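# Seat the L-shaped part flat in its matching pocket

## Task

Place the L-shaped part so it lies flat and fully down at the bottom of the pocket whose shape matches it.

## Robot and tools

Robot: two arms, left_arm and right_arm. right_arm has a right hand; left_arm has a mirror-image left hand. Base positions in the scene frame: left_arm (+0.040, +0.280, +0.006) m, right_arm (+0.036, -0.342, +0.004) m, each nearly unrotated. A camera stand is fixed behind the arms. Loose objects may occasionally be nudged by an outside push.

Frames: the scene frame has its origin at table height, halfway between the nominal bases, with +z up, +x out over the table and left_arm on the +y side. Image left/right does not follow arm names. Each arm's reported poses, Hand target and offsets use that arm's own base frame. Fixed cameras and the table use the scene frame. The hand point sits 0.05 m in front of the palm and 0.15 m from the wrist mount. Its +z runs along straight fingers, +y out of the palm, +x across the palm away from the thumb on the right hand (toward the thumb on the left hand). Straight fingers extend 0.06 to 0.07 m past the point along +z, 0.06 m behind it along -y. A wrist bracket on the little-finger side can strike things.

Row layout (used by execute_actions and move): 28 numbers, each in [-1, 1], always for both arms. Order: left dx, dy, dz, rx, ry, rz; left hand's six places; left force_limit, speed; then the same 14 for the right arm. dx, dy, dz, rx, ry, rz are offsets, not poses, measured from the arm's Hand target when the action or move begins, along that arm's base axes; rotation is a rotation vector turning about the Hand target position. Scale: 1.0 equals 0.6 m or 180 degrees. Every row in one action or move counts from that same starting Hand target, so sending the same offset again moves further. All six pose numbers at 0 re-command the current Hand target.

Hand places: write grasp numbers a, b, c in the first three places and exactly 0 in the other three. All 0 is a fully open hand. a (-1..1) curls index and middle and bends the thumb; b curls ring and little; c swings the thumb in front of the palm. With c at 1, the thumb opposes the fingers and can enclose objects 0.035 to 0.065 m thick (handles down to about 0.025 m). Example: (0.5, 0, 1) brings index and thumb tips near the hand point. To keep a grip or leave a hand alone, repeat its last grasp numbers (zeros if none sent). force_limit maps -1..+1 to roughly 0..10 N fingertip stop force (0..15 N for thumb motors). speed rises from near zero at -1 to full at +0.48 and above; use -0.94 or lower for gentle closing. To tighten, raise force_limit and send a more closed target; to loosen, send a more open one.

execute_actions: actions is a list of actions; each action is up to 15 rows, one per 1/30 s step, lasting 0.5 s; a short action repeats its final row. cameras selects images by name (cam_high, cam_left_wrist, cam_right_wrist, or "all"); an empty actions list returns all images by default.

move: target is one row or up to 15 rows, all offsets from the same starting Hand targets, not chained. speed is top path speed in m/s, 0.002 to 4.3, default 0.25 (turn rate twice that in rad/s); one value or one per target. blend (m) rounds corners between listed targets; 0 stops at each. blocking=false returns early while motion continues. Moves run at most 10 s, do not avoid obstacles, and pause for hand motion. The extra "move:" line gives the ending: done (within 10 mm and 2 degrees, at rest), off_target, moving, held, fault, plus limits such as paced (pose clipped) or held (steps withheld). done does not mean no contact.

wait: seconds 0 to 10; arms hold their last command. stop: brakes a running move. zoom_image: camera plus region [x0, y0, x1, y1] in pixels, at most 504 by 504, from the newest image. show_instructions: shows the reference pages. finished_scene: ends the scene permanently (scene 1).

Results: end_effector_position (m) and end_effector_quat_wxyz per arm in its base frame; Hand target (the commanded pose after clipping, base for the next offsets); Joint velocities; joint positions and torques; hand_measured, hand_stopped_by (moving, target, force, stalled, fault) and hand_load_n, all in motor order little, ring, middle, index, thumb_bend, thumb_turn; hand_force_limit, hand_speed; motor temperatures. A grip that slips shows as hand_load_n dropping toward 0.

Arm behaviour: tracking is loose; the hand often rests 1 to 3 cm (sometimes 5 cm) short of the target, usually low, without touching anything. If it stays short, send the remaining distance as a new offset. Commanded orientation is clipped to within 40 degrees of the current one per step. Small moves may not start. An arm blocked by contact keeps pushing until given a target back past its hand point.

Avoid: dropping the part, releasing it while moving, knocking anything off the table, fast impacts, hard presses, overloading fingers, and any contact or squeeze between the two arms or hands. Route paths around, not close to, an arm's own base. Long stretched holds or pushing into unreachable poses heat motors: MOTOR HOT appears near 85 °C; at 100 °C an OVER-TEMPERATURE FAULT drops that arm for 30 s or more.

Cameras: cam_high (fixed, 672x504), cam_left_wrist and cam_right_wrist (on the hands, 672x504); calibration may be off by a few millimetres or degrees.

Each tool is called after "Call:" as name([rows], argument=value, ...), one row to a line, values as JSON.

Reference images:

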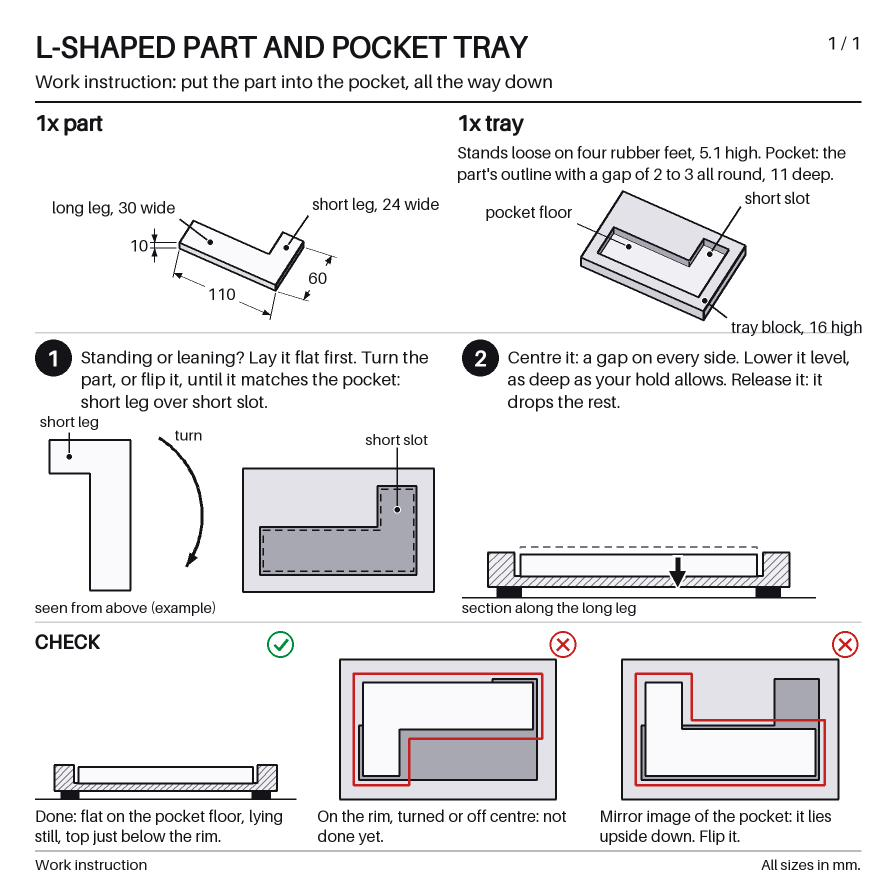

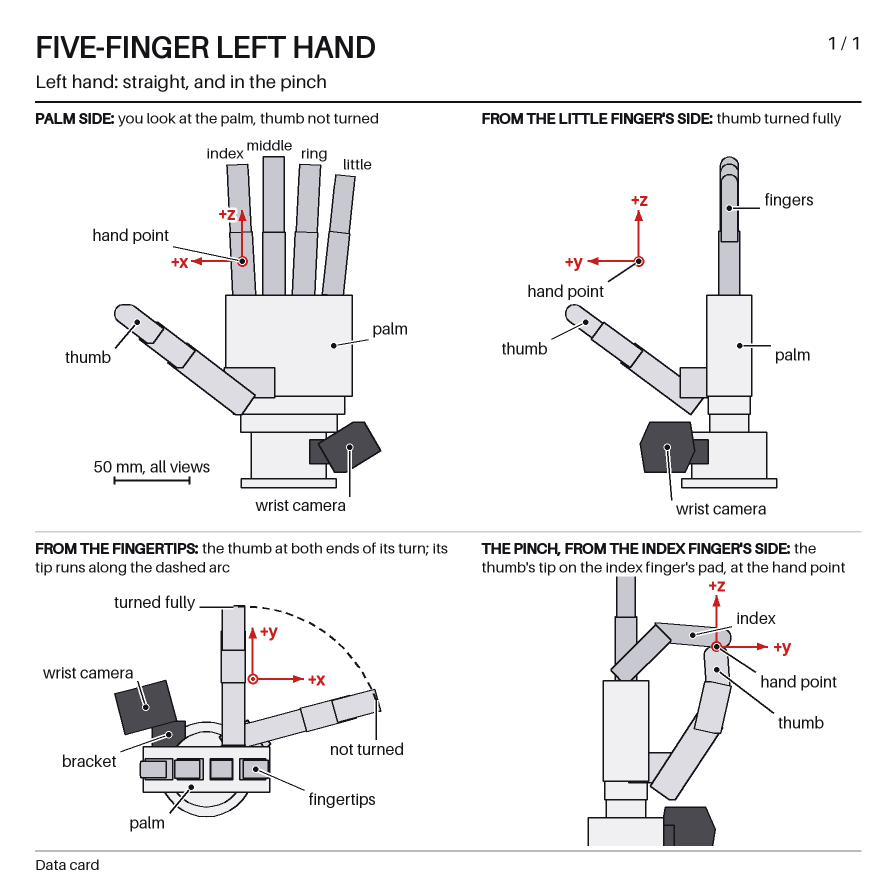

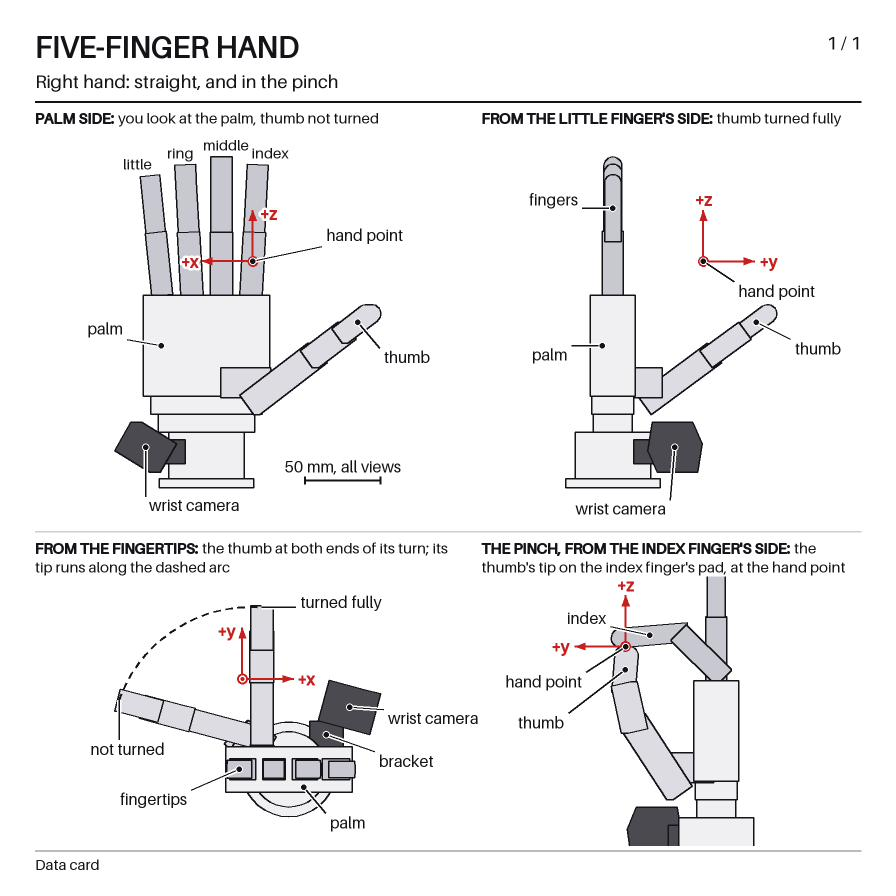

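## Session

Call:
execute_actions(actions=[])

Scene clock: 0.00 s.
left_arm: end_effector_position=(+0.1920, +0.1185, +0.1318) hand_measured=(-1.000, -1.000, -1.000, -1.000, -1.000, -1.000) hand_load_n=(+0.0, +0.0, +0.0, +0.0, +0.0, +0.0) hand_stopped_by=(target, target, target, target, target, target) hand_force_limit=0.00 hand_speed=-0.80 end_effector_quat_wxyz=(+0.197, +0.868, +0.234, +0.392) | right_arm: end_effector_position=(+0.6504, +0.5753, +0.1701) hand_measured=(-1.000, -1.000, -1.000, -1.000, -1.000, -1.000) hand_load_n=(+0.0, +0.0, +0.0, +0.0, +0.0, +0.0) hand_stopped_by=(target, target, target, target, target, target) hand_force_limit=0.00 hand_speed=-0.80 end_effector_quat_wxyz=(+0.686, -0.659, +0.101, -0.293)
Joint positions: left_arm=[1.524 1.013 0.419 -1.173 0.893 -0.479] | right_arm=[0.62 2.156 1.594 0.683 -0.392 -0.204]
Joint velocities: within noise
Joint torques (N m): no reading
Motor temperatures (°C): left_arm=[36 25 32 29 33 25] | right_arm=[33 31 32 30 26 31]
Heat: left arm: hottest waist 36 °C; right arm: hottest waist 33 °C.
Hand target: left_arm +0.1923, +0.1255, +0.1368; +0.188, +0.869, +0.230, +0.395 | right_arm +0.6546, +0.5783, +0.1822; +0.691, -0.651, +0.097, -0.298

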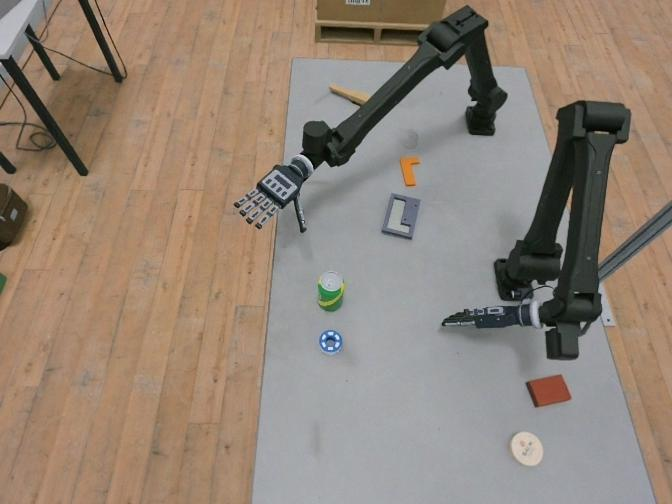

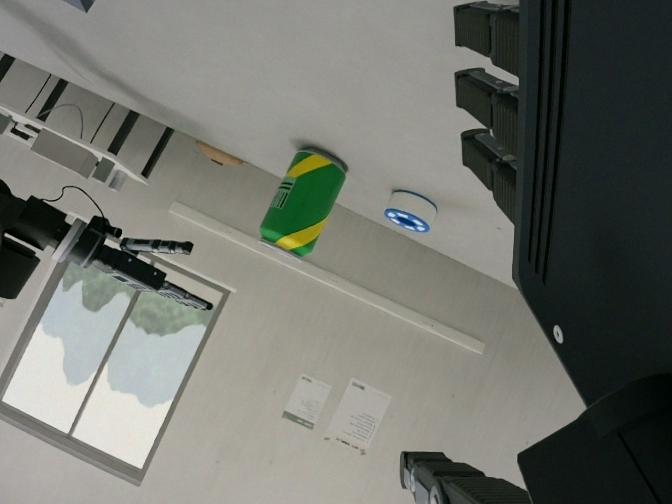

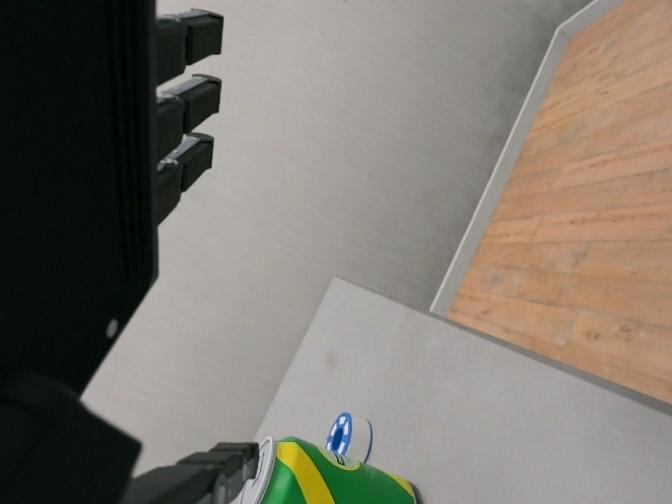

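Call:
zoom_image(camera="cam_high", region=[350, 120, 460, 250])

Call:
zoom_image(camera="cam_high", region=[220, 60, 520, 380])

Scaled by 3.877 from the camera's 672x504 image, which has a finer 960x720 frame.

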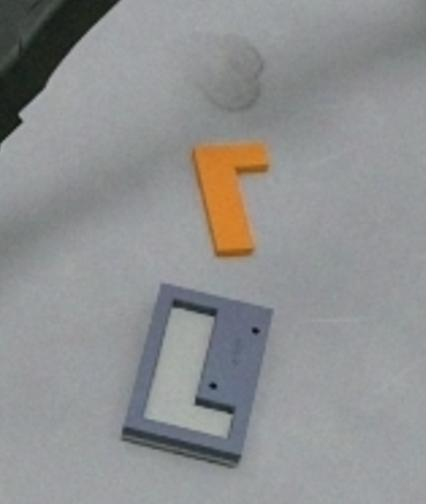

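Scaled by 1.575 from the camera's 672x504 image, which has a finer 960x720 frame.

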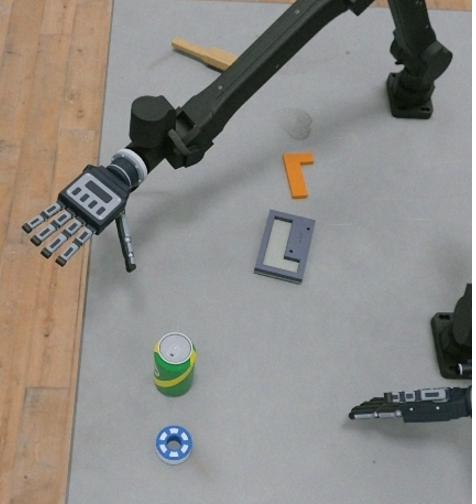

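Call:
move(target=[0,0,0,0,0,0, 0,0,0,0,0,0, 0,-0.8, -0.646,-0.4905,0.0,-0.0322,0.2022,-0.2763, 0.1,0,1,0,0,0, 0,0], speed=0.25, cameras=["all"])

Scene clock: 362.50 s.
left_arm: end_effector_position=(+0.1920, +0.1185, +0.1318) hand_measured=(-1.000, -1.000, -1.000, -1.000, -1.000, -1.000) hand_load_n=(+0.0, +0.0, +0.0, +0.0, +0.0, +0.0) hand_stopped_by=(target, target, target, target, target, target) hand_force_limit=0.00 hand_speed=-0.80 end_effector_quat_wxyz=(+0.197, +0.868, +0.234, +0.392) | right_arm: end_effector_position=(+0.2652, +0.2737, +0.1668) hand_measured=(-1.000, -0.986, -0.950, -0.800, -0.576, +1.000) hand_load_n=(+0.0, +0.0, +0.0, +0.0, +0.0, +0.0) hand_stopped_by=(target, target, target, target, target, target) hand_force_limit=0.00 hand_speed=0.00 end_effector_quat_wxyz=(-0.396, +0.651, -0.542, +0.355)
Joint positions: left_arm=[1.524 1.013 0.419 -1.173 0.893 -0.479] | right_arm=[1.072 0.879 0.579 -0.376 0.804 0.488]
Joint torques (N m): left_arm=[1.32 -2.78 9.48 -0.08 0.61 0.03] | right_arm=[0.5 -4.42 9.69 1.52 0.6 -0.04]
Motor temperatures (°C): left_arm=[35 25 43 29 33 25] | right_arm=[33 43 43 30 25 28]
Heat: left arm: hottest elbow 43 °C; right arm: hottest shoulder 43 °C.
Hand target: left_arm +0.1923, +0.1255, +0.1368; +0.188, +0.869, +0.230, +0.395 | right_arm +0.2671, +0.2840, +0.1822; -0.409, +0.642, -0.547, +0.349
Off the commanded pose: left_arm 0.009 m, 1 deg | right_arm 0.019 m, 2 deg.
move: off_target (right_arm)
camera_calibration:
cam_right_wrist: T_world_to_cam=[[-0.400856, -0.313558, -0.860811, 0.334013], [-0.675412, 0.735977, 0.0464348, -0.0298497], [0.618977, 0.600016, -0.506802, -0.125959], [0, 0, 0, 1]] pos_world=[0.191696, 0.202279, 0.225072]

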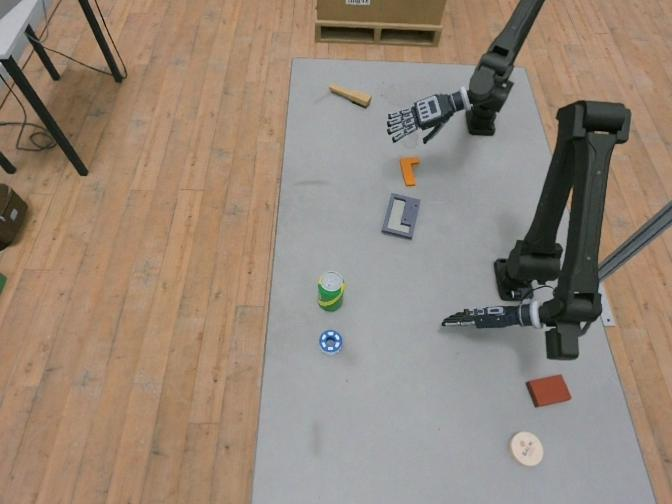

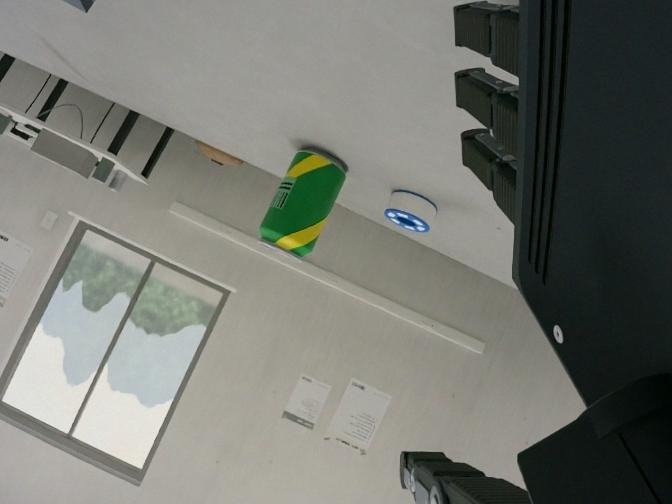

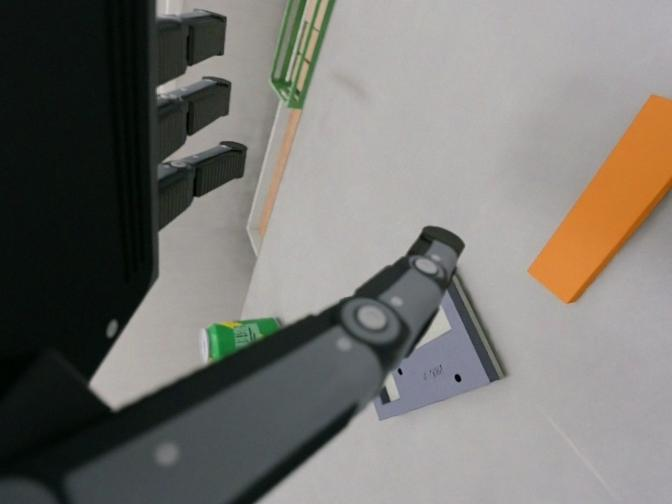

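Call:
zoom_image(camera="cam_right_wrist", region=[472, 80, 672, 320])

Call:
zoom_image(camera="cam_high", region=[370, 80, 500, 200])

Scaled by 2.100 from the camera's 672x504 image, which has a finer 960x720 frame.

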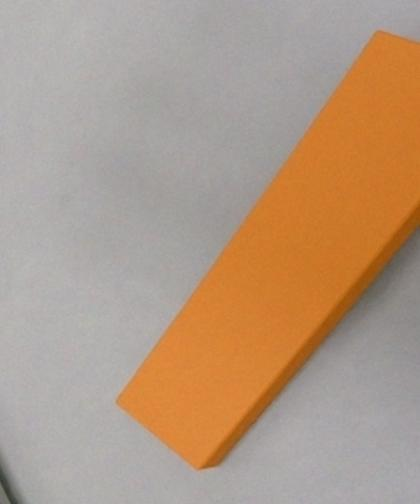

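Scaled by 3.877 from the camera's 672x504 image, which has a finer 960x720 frame.

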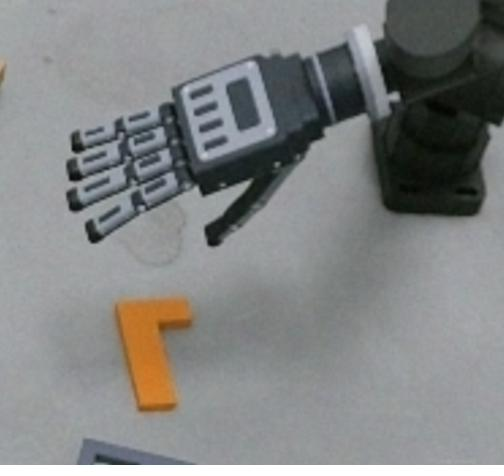

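Call:
move(target=[0,0,0,0,0,0, 0,0,0,0,0,0, 0,-0.8, -0.0192,0.0338,-0.1787,0,0,-0.0194, 0.3,0,1,0,0,0, 0,0], speed=0.15, cameras=["cam_right_wrist"])

Scene clock: 420.77 s.
left_arm: end_effector_position=(+0.1920, +0.1185, +0.1318) hand_measured=(-1.000, -1.000, -1.000, -1.000, -1.000, -1.000) hand_load_n=(+0.0, +0.0, +0.0, +0.0, +0.0, +0.0) hand_stopped_by=(target, target, target, target, target, target) hand_force_limit=0.00 hand_speed=-0.80 end_effector_quat_wxyz=(+0.197, +0.868, +0.234, +0.392) | right_arm: end_effector_position=(+0.2577, +0.3001, +0.0770) hand_measured=(-1.000, -0.956, -0.550, -0.400, -0.426, +1.000) hand_load_n=(+0.0, +0.0, +0.0, +0.0, +0.0, +0.0) hand_stopped_by=(target, target, target, target, target, target) hand_force_limit=0.00 hand_speed=0.00 end_effector_quat_wxyz=(-0.392, +0.628, -0.563, +0.366)
Joint positions: left_arm=[1.524 1.013 0.419 -1.173 0.893 -0.479] | right_arm=[1.165 1.147 0.477 -0.109 0.922 0.646]
Joint torques (N m): left_arm=[1.32 -2.78 9.51 -0.06 0.61 0.03] | right_arm=[0.79 -5.77 6.01 2.14 0.73 0.03]
Motor temperatures (°C): left_arm=[35 25 43 29 33 24] | right_arm=[32 36 45 30 26 28]
Heat: left arm: hottest elbow 43 °C; right arm: hottest elbow 45 °C.
Hand target: left_arm +0.1923, +0.1255, +0.1368; +0.188, +0.869, +0.230, +0.395 | right_arm +0.2556, +0.3042, +0.0750; -0.398, +0.625, -0.566, +0.362
Off the commanded pose: left_arm 0.009 m, 1 deg | right_arm 0.005 m, 1 deg.
move: done
camera_calibration:
cam_right_wrist: T_world_to_cam=[[-0.411698, -0.274451, -0.869012, 0.253725], [-0.628202, 0.77628, 0.0524496, -0.0748148], [0.660202, 0.567508, -0.492004, -0.184658], [0, 0, 0, 1]] pos_world=[0.179371, 0.232507, 0.133561]
Images, in order (width x height): cam_right_wrist 672x504.

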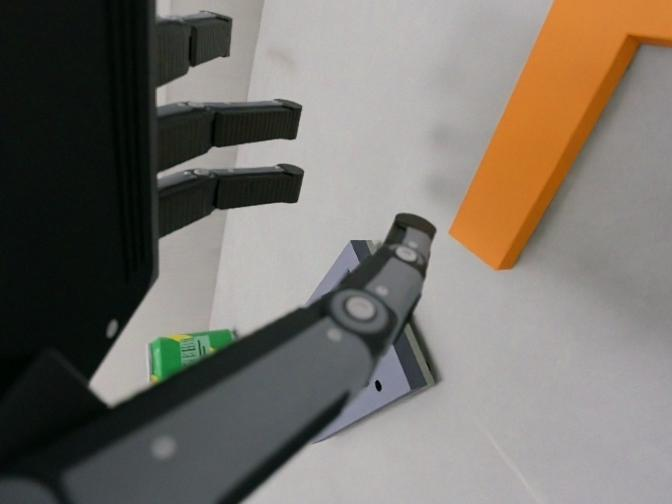

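Call:
move(target=[0,0,0,0,0,0, 0,0,0,0,0,0, 0,-0.8, -0.0085,-0.0128,-0.0533,0,0,0, 0.33,0,1,0,0,0, 0,0], speed=0.12, cameras=["cam_right_wrist", "cam_high"])

Scene clock: 447.40 s.
left_arm: end_effector_position=(+0.1920, +0.1185, +0.1318) hand_measured=(-1.000, -1.000, -1.000, -1.000, -1.000, -1.000) hand_load_n=(+0.0, +0.0, +0.0, +0.0, +0.0, +0.0) hand_stopped_by=(target, target, target, target, target, target) hand_force_limit=0.00 hand_speed=-0.80 end_effector_quat_wxyz=(+0.197, +0.868, +0.234, +0.392) | right_arm: end_effector_position=(+0.2533, +0.2937, +0.0457) hand_measured=(-1.000, -0.950, -0.490, -0.340, -0.402, +1.000) hand_load_n=(+0.0, +0.0, +0.0, +0.0, +0.0, +0.0) hand_stopped_by=(target, target, target, target, target, target) hand_force_limit=0.00 hand_speed=0.00 end_effector_quat_wxyz=(-0.393, +0.627, -0.564, +0.366)
Joint positions: left_arm=[1.524 1.013 0.419 -1.173 0.893 -0.479] | right_arm=[1.171 1.215 0.415 0.017 0.927 0.656]
Joint torques (N m): left_arm=[1.32 -2.73 9.5 -0.05 0.61 0.04] | right_arm=[0.97 -5.6 5.22 2.17 0.72 0.01]
Heat: left arm: hottest elbow 44 °C; right arm: hottest elbow 44 °C.
Hand target: left_arm +0.1923, +0.1255, +0.1368; +0.188, +0.869, +0.230, +0.395 | right_arm +0.2505, +0.2966, +0.0430; -0.398, +0.625, -0.566, +0.362
Off the commanded pose: left_arm 0.009 m, 1 deg | right_arm 0.005 m, 1 deg.
move: done
camera_calibration:
cam_right_wrist: T_world_to_cam=[[-0.411562, -0.271176, -0.870104, 0.222], [-0.627194, 0.776952, 0.0545204, -0.0715549], [0.661244, 0.568163, -0.489844, -0.194152], [0, 0, 0, 1]] pos_world=[0.17487, 0.226106, 0.10196]
Images, in order (width x height): cam_high 672x504, cam_right_wrist 672x504.

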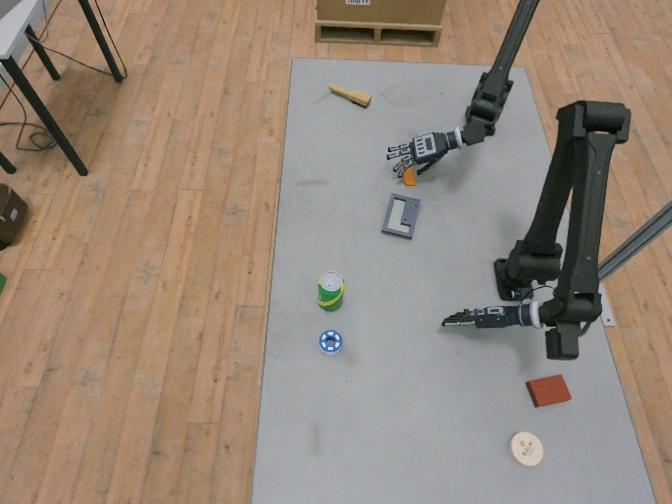

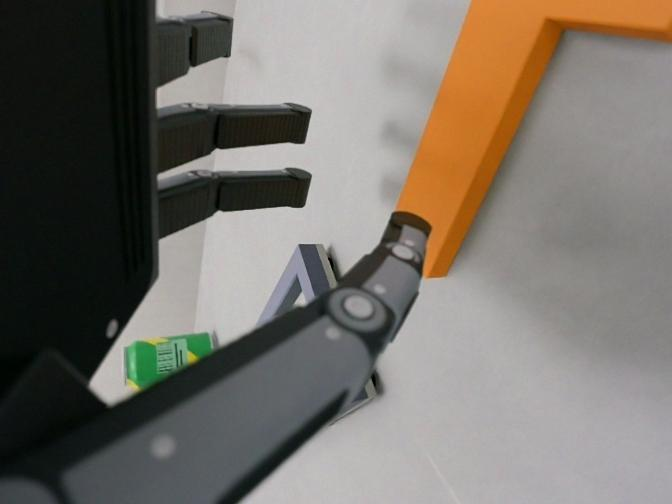

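Call:
zoom_image(camera="cam_right_wrist", region=[300, 0, 672, 300])

Call:
zoom_image(camera="cam_high", region=[370, 120, 480, 220])

Scaled by 1.355 from the camera's 672x504 image, which has a finer 960x720 frame.

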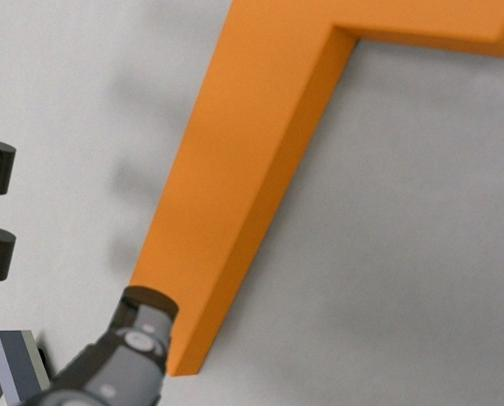

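Scaled by 4.582 from the camera's 672x504 image, which has a finer 960x720 frame.

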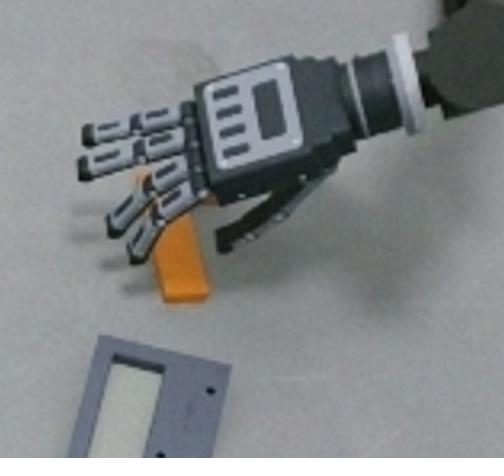

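Call:
move(target=[0,0,0,0,0,0, 0,0,0,0,0,0, 0,-0.8, -0.0047,0,-0.0528,0,0,0, 0.38,0,1,0,0,0, -0.4,-0.5], speed=0.06, cameras=["cam_right_wrist", "cam_high"])

Scene clock: 476.77 s.
left_arm: end_effector_position=(+0.1920, +0.1185, +0.1318) hand_measured=(-1.000, -1.000, -1.000, -1.000, -1.000, -1.000) hand_load_n=(+0.0, +0.0, +0.0, +0.0, -0.5, +0.0) hand_stopped_by=(target, target, target, target, target, target) hand_force_limit=0.00 hand_speed=-0.80 end_effector_quat_wxyz=(+0.197, +0.868, +0.234, +0.392) | right_arm: end_effector_position=(+0.2507, +0.2944, +0.0141) hand_measured=(-1.000, -0.944, -0.390, -0.240, -0.366, +1.000) hand_load_n=(+0.0, +0.0, +0.0, +0.0, +0.0, +0.0) hand_stopped_by=(target, target, target, target, target, target) hand_force_limit=-0.40 hand_speed=-0.50 end_effector_quat_wxyz=(-0.394, +0.627, -0.564, +0.365)
Joint positions: left_arm=[1.524 1.013 0.419 -1.173 0.893 -0.479] | right_arm=[1.181 1.329 0.38 0.158 0.934 0.667]
Joint torques (N m): left_arm=[1.32 -2.78 9.48 -0.06 0.61 0.03] | right_arm=[0.67 -6.18 4.48 2.18 0.73 0.03]
Heat: left arm: hottest elbow 44 °C; right arm: hottest elbow 42 °C.
Hand target: left_arm +0.1923, +0.1255, +0.1368; +0.188, +0.869, +0.230, +0.395 | right_arm +0.2476, +0.2967, +0.0114; -0.398, +0.625, -0.566, +0.362
Off the commanded pose: left_arm 0.009 m, 1 deg | right_arm 0.005 m, 1 deg.
move: done
camera_calibration:
cam_right_wrist: T_world_to_cam=[[-0.41122, -0.270693, -0.870416, 0.193322], [-0.627414, 0.776752, 0.0548522, -0.0719259], [0.661249, 0.568667, -0.489252, -0.208392], [0, 0, 0, 1]] pos_world=[0.17217, 0.226705, 0.0702596]
Images, in order (width x height): cam_high 672x504, cam_right_wrist 672x504.

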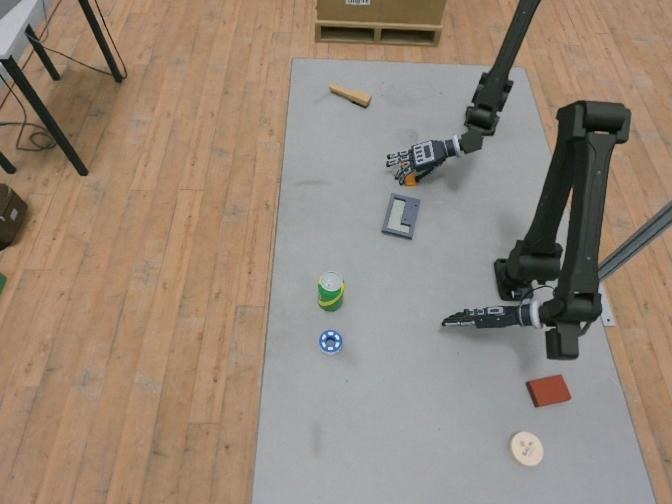

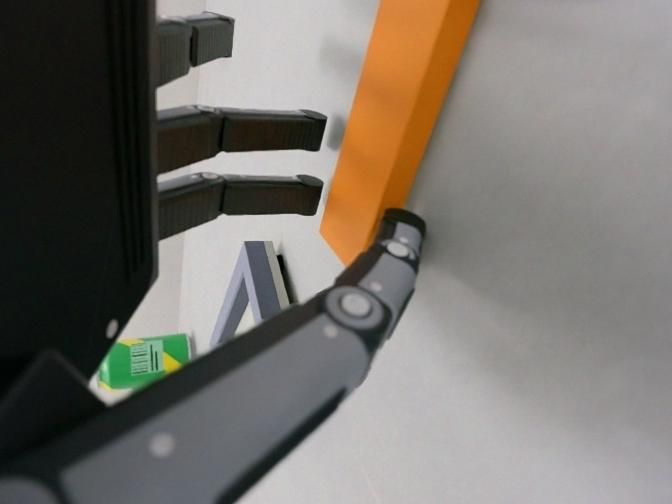

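Call:
zoom_image(camera="cam_right_wrist", region=[240, 80, 500, 320])

Call:
zoom_image(camera="cam_high", region=[370, 120, 480, 220])

Scaled by 1.938 from the camera's 672x504 image, which has a finer 960x720 frame.

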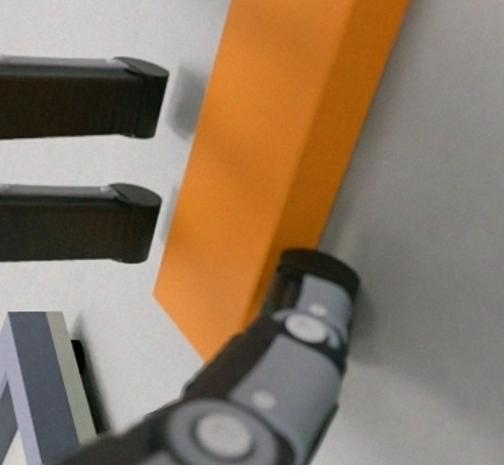

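Scaled by 4.582 from the camera's 672x504 image, which has a finer 960x720 frame.

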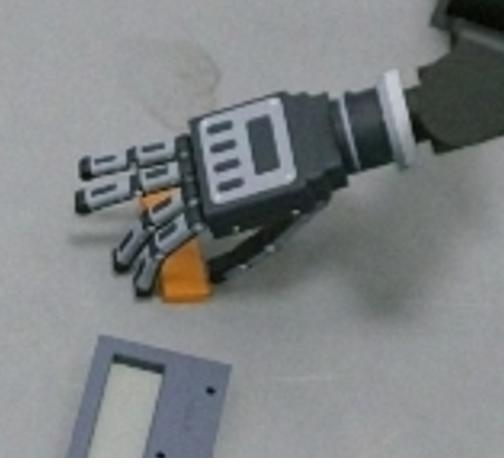

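Call:
move(target=[0,0,0,0,0,0, 0,0,0,0,0,0, 0,-0.8, 0.0008,-0.0083,0,0,0,0, 0.38,0,1,0,0,0, -0.4,-0.5], speed=0.05)

Call:
move(target=[0,0,0,0,0,0, 0,0,0,0,0,0, 0,-0.8, 0,0,0,0,0,0, 0.7,0,1,0,0,0, -0.4,-0.92], speed=0.05, cameras=["cam_right_wrist", "cam_high"])

Scene clock: 485.87 s.
left_arm: end_effector_position=(+0.1920, +0.1185, +0.1318) hand_measured=(-1.000, -1.000, -1.000, -1.000, -1.000, -1.000) hand_load_n=(+0.0, +0.0, +0.0, +0.0, +0.0, +0.0) hand_stopped_by=(target, target, target, target, target, target) hand_force_limit=0.00 hand_speed=-0.80 end_effector_quat_wxyz=(+0.197, +0.868, +0.234, +0.392) | right_arm: end_effector_position=(+0.2497, +0.2919, +0.0122) hand_measured=(-1.000, -0.944, -0.390, -0.240, -0.366, +1.000) hand_load_n=(+0.0, +0.0, +0.0, +0.0, -0.5, +0.0) hand_stopped_by=(target, target, target, target, target, target) hand_force_limit=-0.40 hand_speed=-0.50 end_effector_quat_wxyz=(-0.394, +0.627, -0.564, +0.365)
Joint positions: left_arm=[1.524 1.013 0.419 -1.173 0.893 -0.479] | right_arm=[1.181 1.329 0.37 0.17 0.934 0.667]
Joint torques (N m): left_arm=[1.26 -2.73 9.47 -0.06 0.61 0.03] | right_arm=[-0.03 -7.36 4.3 2.06 0.46 -0.08]
Heat: left arm: hottest elbow 44 °C; right arm: hottest elbow 42 °C.
Hand target: left_arm +0.1923, +0.1255, +0.1368; +0.188, +0.869, +0.230, +0.395 | right_arm +0.2481, +0.2917, +0.0114; -0.398, +0.625, -0.566, +0.362
Off the commanded pose: left_arm 0.009 m, 1 deg | right_arm 0.002 m, 1 deg.
move: done

Scene clock: 487.30 s.
left_arm: end_effector_position=(+0.1920, +0.1185, +0.1318) hand_measured=(-1.000, -1.000, -1.000, -1.000, -1.000, -1.000) hand_load_n=(+0.5, +0.0, +0.0, +0.0, +0.0, +0.0) hand_stopped_by=(target, target, target, target, target, target) hand_force_limit=0.00 hand_speed=-0.80 end_effector_quat_wxyz=(+0.197, +0.868, +0.234, +0.392) | right_arm: end_effector_position=(+0.2506, +0.2920, +0.0141) hand_measured=(-1.000, -0.896, -0.130, -0.092, -0.278, +1.000) hand_load_n=(+0.0, +0.0, +3.0, +6.5, +4.5, +0.0) hand_stopped_by=(target, target, force, force, force, target) hand_force_limit=-0.40 hand_speed=-0.92 end_effector_quat_wxyz=(-0.398, +0.623, -0.565, +0.366)
Joint positions: left_arm=[1.524 1.013 0.419 -1.173 0.893 -0.479] | right_arm=[1.181 1.327 0.368 0.18 0.939 0.667]
Joint torques (N m): left_arm=[1.32 -2.78 9.47 -0.08 0.61 0.03] | right_arm=[0.21 -7.36 4.36 1.72 0.23 -0.09]
Heat: left arm: hottest elbow 44 °C; right arm: hottest elbow 42 °C.
Hand target: left_arm +0.1923, +0.1255, +0.1368; +0.188, +0.869, +0.230, +0.395 | right_arm +0.2480, +0.2916, +0.0113; -0.398, +0.625, -0.566, +0.362
Off the commanded pose: left_arm 0.009 m, 1 deg | right_arm 0.004 m, 1 deg.
move: done
camera_calibration:
cam_right_wrist: T_world_to_cam=[[-0.405146, -0.260484, -0.876359, 0.188202], [-0.624884, 0.7786, 0.0574609, -0.0712872], [0.667365, 0.570903, -0.478219, -0.209271], [0, 0, 0, 1]] pos_world=[0.171363, 0.224001, 0.0689515]
Images, in order (width x height): cam_high 672x504, cam_right_wrist 672x504.

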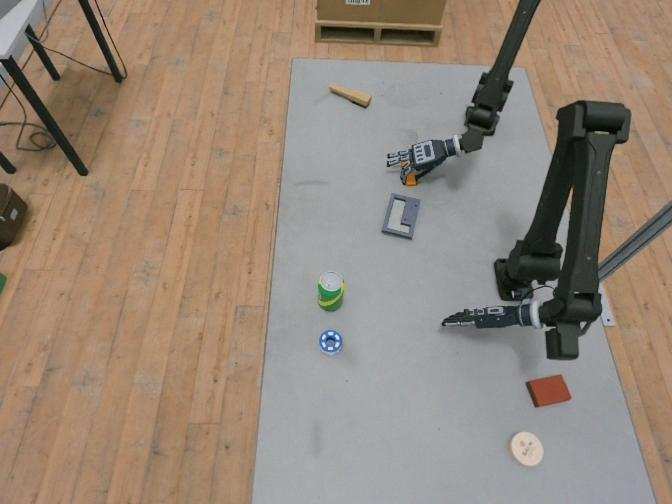

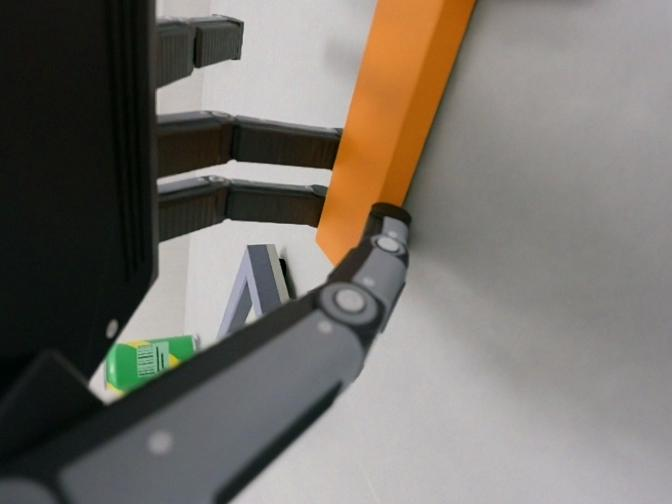

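Call:
move(target=[0,0,0,0,0,0, 0,0,0,0,0,0, 0,-0.8, 0.0042,0,0.25,0,0,0, 0.7,0,1,0,0,0, -0.4,-0.92], speed=0.12, cameras=["cam_right_wrist", "cam_high"])

Scene clock: 492.03 s.
left_arm: end_effector_position=(+0.1920, +0.1185, +0.1318) hand_measured=(-1.000, -1.000, -1.000, -1.000, -1.000, -1.000) hand_load_n=(+0.0, +0.0, +0.0, +0.0, +0.0, +0.0) hand_stopped_by=(target, target, target, target, target, target) hand_force_limit=0.00 hand_speed=-0.80 end_effector_quat_wxyz=(+0.197, +0.868, +0.234, +0.392) | right_arm: end_effector_position=(+0.2431, +0.2789, +0.1364) hand_measured=(-1.000, -0.896, -0.130, -0.092, -0.278, +1.000) hand_load_n=(+0.0, +0.0, +2.0, +6.5, +4.5, +0.0) hand_stopped_by=(target, target, force, force, force, target) hand_force_limit=-0.40 hand_speed=-0.92 end_effector_quat_wxyz=(-0.382, +0.636, -0.561, +0.367)
Joint positions: left_arm=[1.524 1.013 0.419 -1.173 0.893 -0.479] | right_arm=[1.181 0.943 0.552 -0.429 0.927 0.667]
Joint torques (N m): left_arm=[1.32 -2.78 9.5 -0.05 0.61 0.04] | right_arm=[-0.56 -5.13 10.59 1.31 0.53 -0.17]
Heat: left arm: hottest elbow 44 °C; right arm: hottest elbow 42 °C.
Hand target: left_arm +0.1923, +0.1255, +0.1368; +0.188, +0.869, +0.230, +0.395 | right_arm +0.2506, +0.2918, +0.1614; -0.398, +0.625, -0.566, +0.361
Off the commanded pose: left_arm 0.009 m, 1 deg | right_arm 0.029 m, 2 deg.
move: off_target (right_arm)
camera_calibration:
cam_right_wrist: T_world_to_cam=[[-0.42342, -0.294193, -0.856835, 0.300149], [-0.630268, 0.775052, 0.0453444, -0.0689352], [0.650752, 0.559235, -0.513593, -0.126224], [0, 0, 0, 1]] pos_world=[0.165782, 0.212319, 0.195477]
Images, in order (width x height): cam_high 672x504, cam_right_wrist 672x504.

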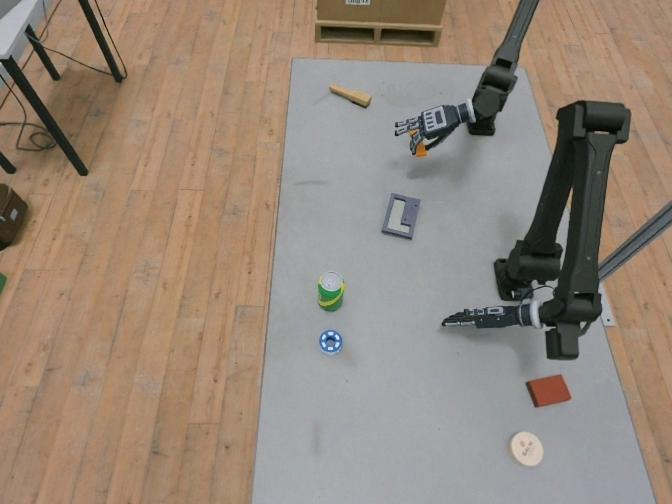

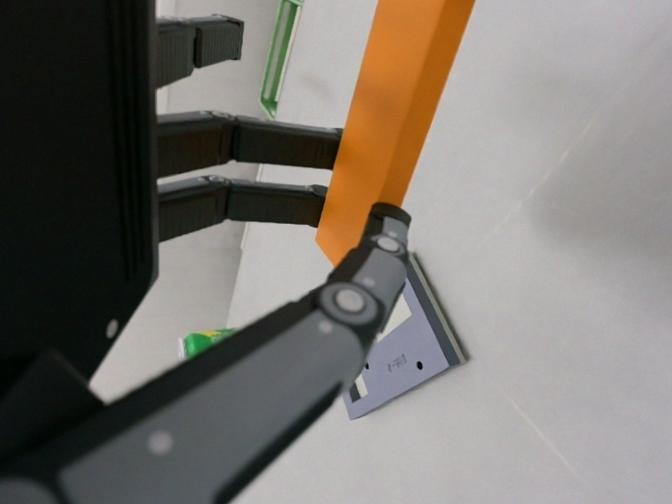

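Call:
move(target=[0,0,0,0,0,0, 0,0,0,0,0,0, 0,-0.8, 0.0607,0.0287,0.216,0.5,0.0283,-0.021, 0.7,0,1,0,0,0, -0.4,-0.92], speed=0.2, cameras=["cam_right_wrist", "cam_high", "cam_left_wrist"])

Scene clock: 515.40 s.
left_arm: end_effector_position=(+0.1920, +0.1185, +0.1318) hand_measured=(-1.000, -1.000, -1.000, -1.000, -1.000, -1.000) hand_load_n=(+0.0, +0.0, -0.5, +0.0, +0.0, +0.0) hand_stopped_by=(target, target, target, target, target, target) hand_force_limit=0.00 hand_speed=-0.80 end_effector_quat_wxyz=(+0.197, +0.868, +0.234, +0.392) | right_arm: end_effector_position=(+0.2866, +0.3098, +0.2904) hand_measured=(-1.000, -0.896, -0.130, -0.092, -0.278, +1.000) hand_load_n=(+0.0, +0.0, +2.0, +6.0, +5.0, +0.0) hand_stopped_by=(target, target, force, force, force, target) hand_force_limit=-0.40 hand_speed=-0.92 end_effector_quat_wxyz=(+0.689, -0.166, +0.690, +0.150)
Joint positions: left_arm=[1.524 1.013 0.419 -1.173 0.893 -0.479] | right_arm=[0.89 0.826 0.299 0.52 0.439 1.552]
Joint torques (N m): left_arm=[1.32 -2.78 9.47 -0.06 0.61 0.03] | right_arm=[-0.15 -2.84 6.78 2.93 0.11 0.1]
Heat: left arm: hottest elbow 44 °C; right arm: hottest elbow 43 °C.
Hand target: left_arm +0.1923, +0.1255, +0.1368; +0.188, +0.869, +0.230, +0.395 | right_arm +0.2871, +0.3088, +0.2910; +0.689, -0.157, +0.689, +0.158
Off the commanded pose: left_arm 0.009 m, 1 deg | right_arm 0.001 m, 1 deg.
move: done
camera_calibration:
cam_right_wrist: T_world_to_cam=[[-0.447561, 0.861957, -0.238158, -0.0712266], [-0.551551, -0.0564417, 0.832229, -0.0658452], [0.703904, 0.503829, 0.500674, -0.385351], [0, 0, 0, 1]] pos_world=[0.203055, 0.251829, 0.23077]

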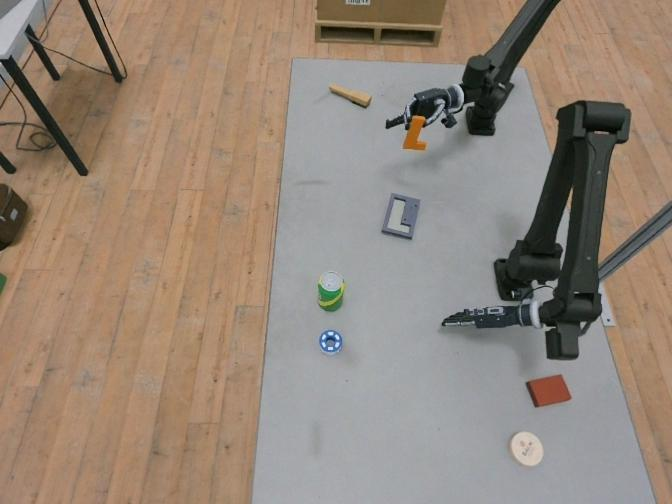

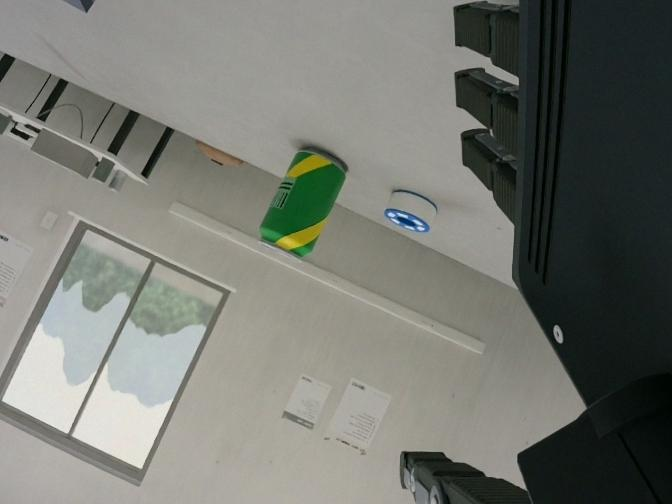

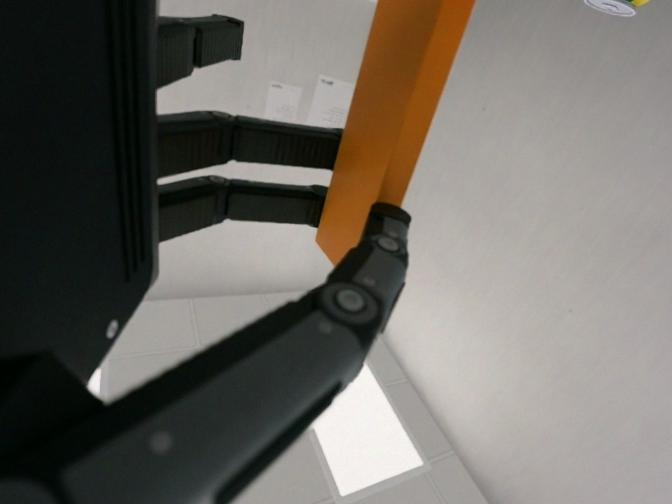

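Call:
zoom_image(camera="cam_high", region=[370, 60, 500, 170])

Scaled by 3.877 from the camera's 672x504 image, which has a finer 960x720 frame.

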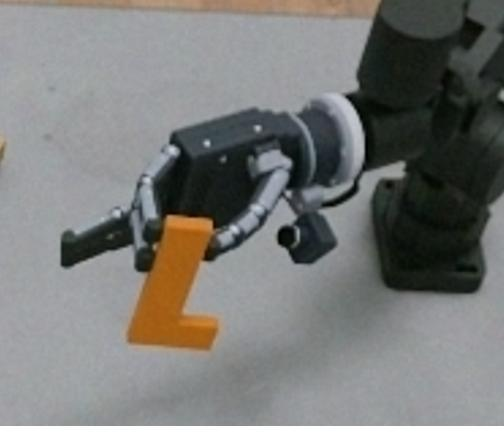

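Call:
move(target=[0.1212,-0.5125,0.1387,0.1253,-0.2726,-0.1918, 0.08,0,1,0,0,0, 0,-0.3, 0,0,0,0,0,0, 0.7,0,1,0,0,0, -0.4,-0.92], speed=0.2, cameras=["all"])

Scene clock: 587.60 s.
left_arm: end_effector_position=(+0.2065, +0.0738, +0.1517) hand_measured=(-1.000, -0.988, -0.990, -0.840, -0.590, +1.000) hand_load_n=(+0.0, +0.0, +0.0, +0.0, +0.0, +0.0) hand_stopped_by=(target, target, target, target, target, target) hand_force_limit=0.00 hand_speed=-0.30 end_effector_quat_wxyz=(+0.198, +0.851, +0.157, +0.461) | right_arm: end_effector_position=(+0.2867, +0.3098, +0.2903) hand_measured=(-1.000, -0.896, -0.130, -0.092, -0.278, +1.000) hand_load_n=(+0.0, +0.0, +1.5, +6.5, +5.0, -0.5) hand_stopped_by=(target, target, force, force, force, target) hand_force_limit=-0.40 hand_speed=-0.92 end_effector_quat_wxyz=(+0.688, -0.166, +0.690, +0.151)
Joint positions: left_arm=[1.436 0.887 0.345 -1.181 1.044 -0.413] | right_arm=[0.89 0.826 0.299 0.52 0.439 1.553]
Joint torques (N m): left_arm=[1.9 -0.73 8.85 0.06 0.62 -0.01] | right_arm=[-0.15 -2.78 6.75 2.92 0.1 0.09]
Heat: left arm: hottest elbow 44 °C; right arm: hottest elbow 42 °C.
Hand target: left_arm +0.2063, +0.0786, +0.1526; +0.198, +0.850, +0.163, +0.460 (not the last commanded pose) | right_arm +0.2871, +0.3089, +0.2908; +0.689, -0.157, +0.689, +0.158
Off the commanded pose: left_arm 0.271 m, 53 deg | right_arm 0.001 m, 1 deg.
move: held (left_arm; a check stopped the path); limits=held
pose unreachable (left arm): on one or more control steps of this call, first in action 0 (counted from 0), this arm could not follow its commanded pose, so it was not sent that pose on those steps. It may still have moved: this result reports where it is.
cause: moving toward the commanded pose would bring two parts of the arm too close to each other (joints 3 (elbow) to 6 (wrist roll) lie between them).
camera_calibration:
cam_left_wrist: T_world_to_cam=[[0.0493937, 0.943248, -0.328394, -0.0304036], [-0.0213553, 0.329717, 0.943838, -0.168283], [0.998551, -0.0396068, 0.0364293, -0.0980724], [0, 0, 0, 1]] pos_world=[0.0958384, 0.0802796, 0.15242]
cam_right_wrist: T_world_to_cam=[[-0.447699, 0.862048, -0.23757, -0.0714669], [-0.551074, -0.056763, 0.832523, -0.0658401], [0.70419, 0.503639, 0.500465, -0.385313], [0, 0, 0, 1]] pos_world=[0.203055, 0.251929, 0.230671]

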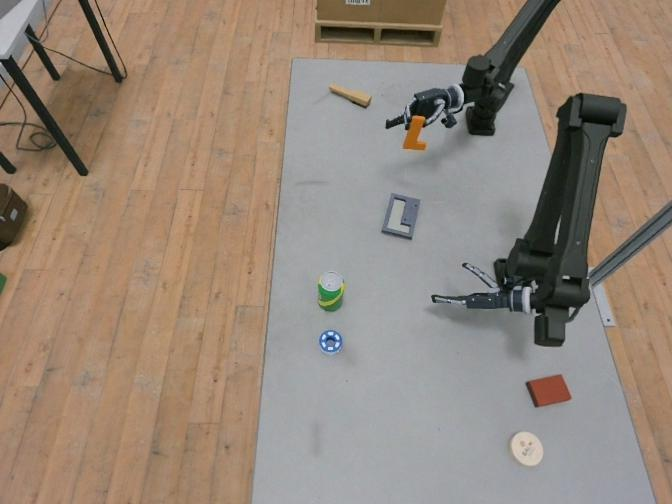

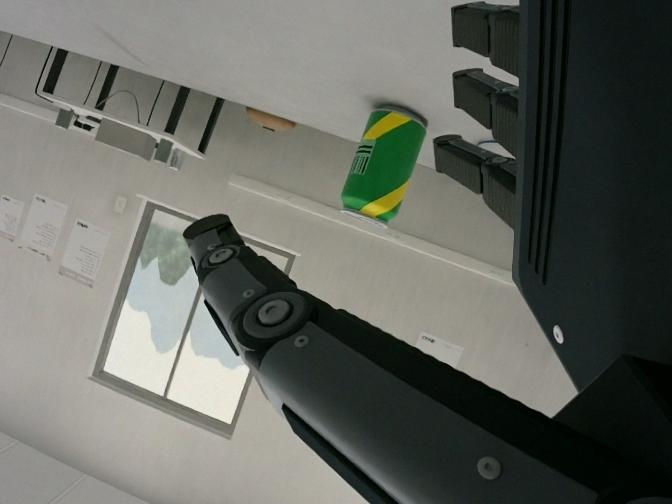

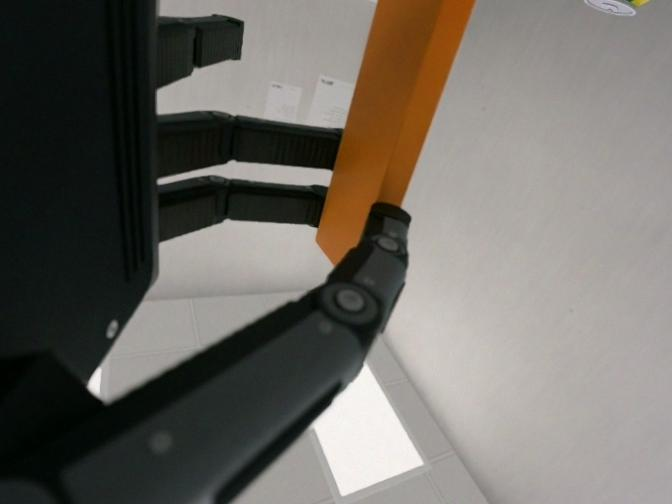

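Call:
move([
  [0.3,0.05,0.22,0,0,0, 0.08,0,1,0,0,0, 0,-0.3, 0,0,0,0,0,0, 0.7,0,1,0,0,0, -0.4,-0.92],
  [0.35,-0.1,0.25,0.1253,-0.2726,-0.1918, 0.08,0,1,0,0,0, 0,-0.3, 0,0,0,0,0,0, 0.7,0,1,0,0,0, -0.4,-0.92],
], speed=0.2, blend=0.05, cameras=["cam_high"])

Scene clock: 599.07 s.
left_arm: end_effector_position=(+0.4077, +0.0166, +0.2959) hand_measured=(-1.000, -0.988, -0.990, -0.840, -0.590, +1.000) hand_load_n=(+0.0, +0.0, +0.0, +0.0, +0.0, +0.0) hand_stopped_by=(target, target, target, target, target, target) hand_force_limit=0.00 hand_speed=-0.30 end_effector_quat_wxyz=(+0.207, +0.624, -0.265, +0.705) | right_arm: end_effector_position=(+0.2867, +0.3098, +0.2903) hand_measured=(-1.000, -0.896, -0.130, -0.092, -0.278, +1.000) hand_load_n=(+0.0, +0.0, +1.5, +6.5, +5.0, +0.0) hand_stopped_by=(target, target, force, force, force, target) hand_force_limit=-0.40 hand_speed=-0.92 end_effector_quat_wxyz=(+0.688, -0.166, +0.690, +0.151)
Joint positions: left_arm=[0.559 1.384 0.573 1.061 1.237 -1.692] | right_arm=[0.89 0.826 0.299 0.52 0.439 1.553]
Joint torques (N m): left_arm=[0.67 -6.12 10.74 2.06 -0.2 -0.12] | right_arm=[-0.09 -2.73 6.82 2.88 0.1 0.09]
Heat: left arm: hottest elbow 43 °C; right arm: hottest elbow 41 °C.
Hand target: left_arm +0.4163, +0.0186, +0.3027; +0.207, +0.617, -0.272, +0.709 | right_arm +0.2871, +0.3089, +0.2908; +0.689, -0.157, +0.689, +0.158
Off the commanded pose: left_arm 0.011 m, 1 deg | right_arm 0.001 m, 1 deg.
move: off_target (left_arm)
Images, in order (width x height): cam_high 672x504.

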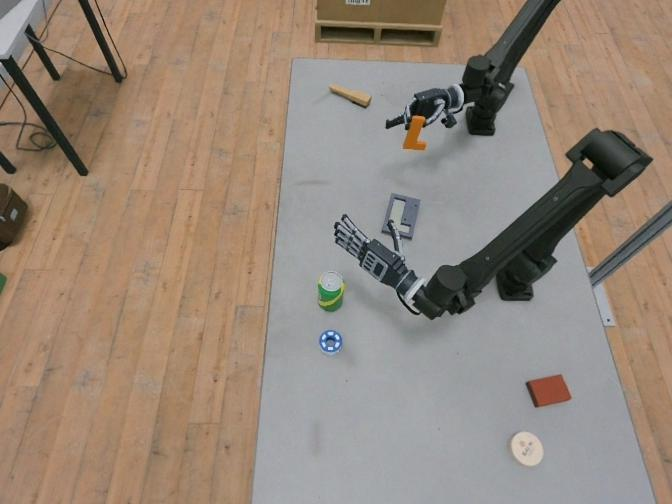

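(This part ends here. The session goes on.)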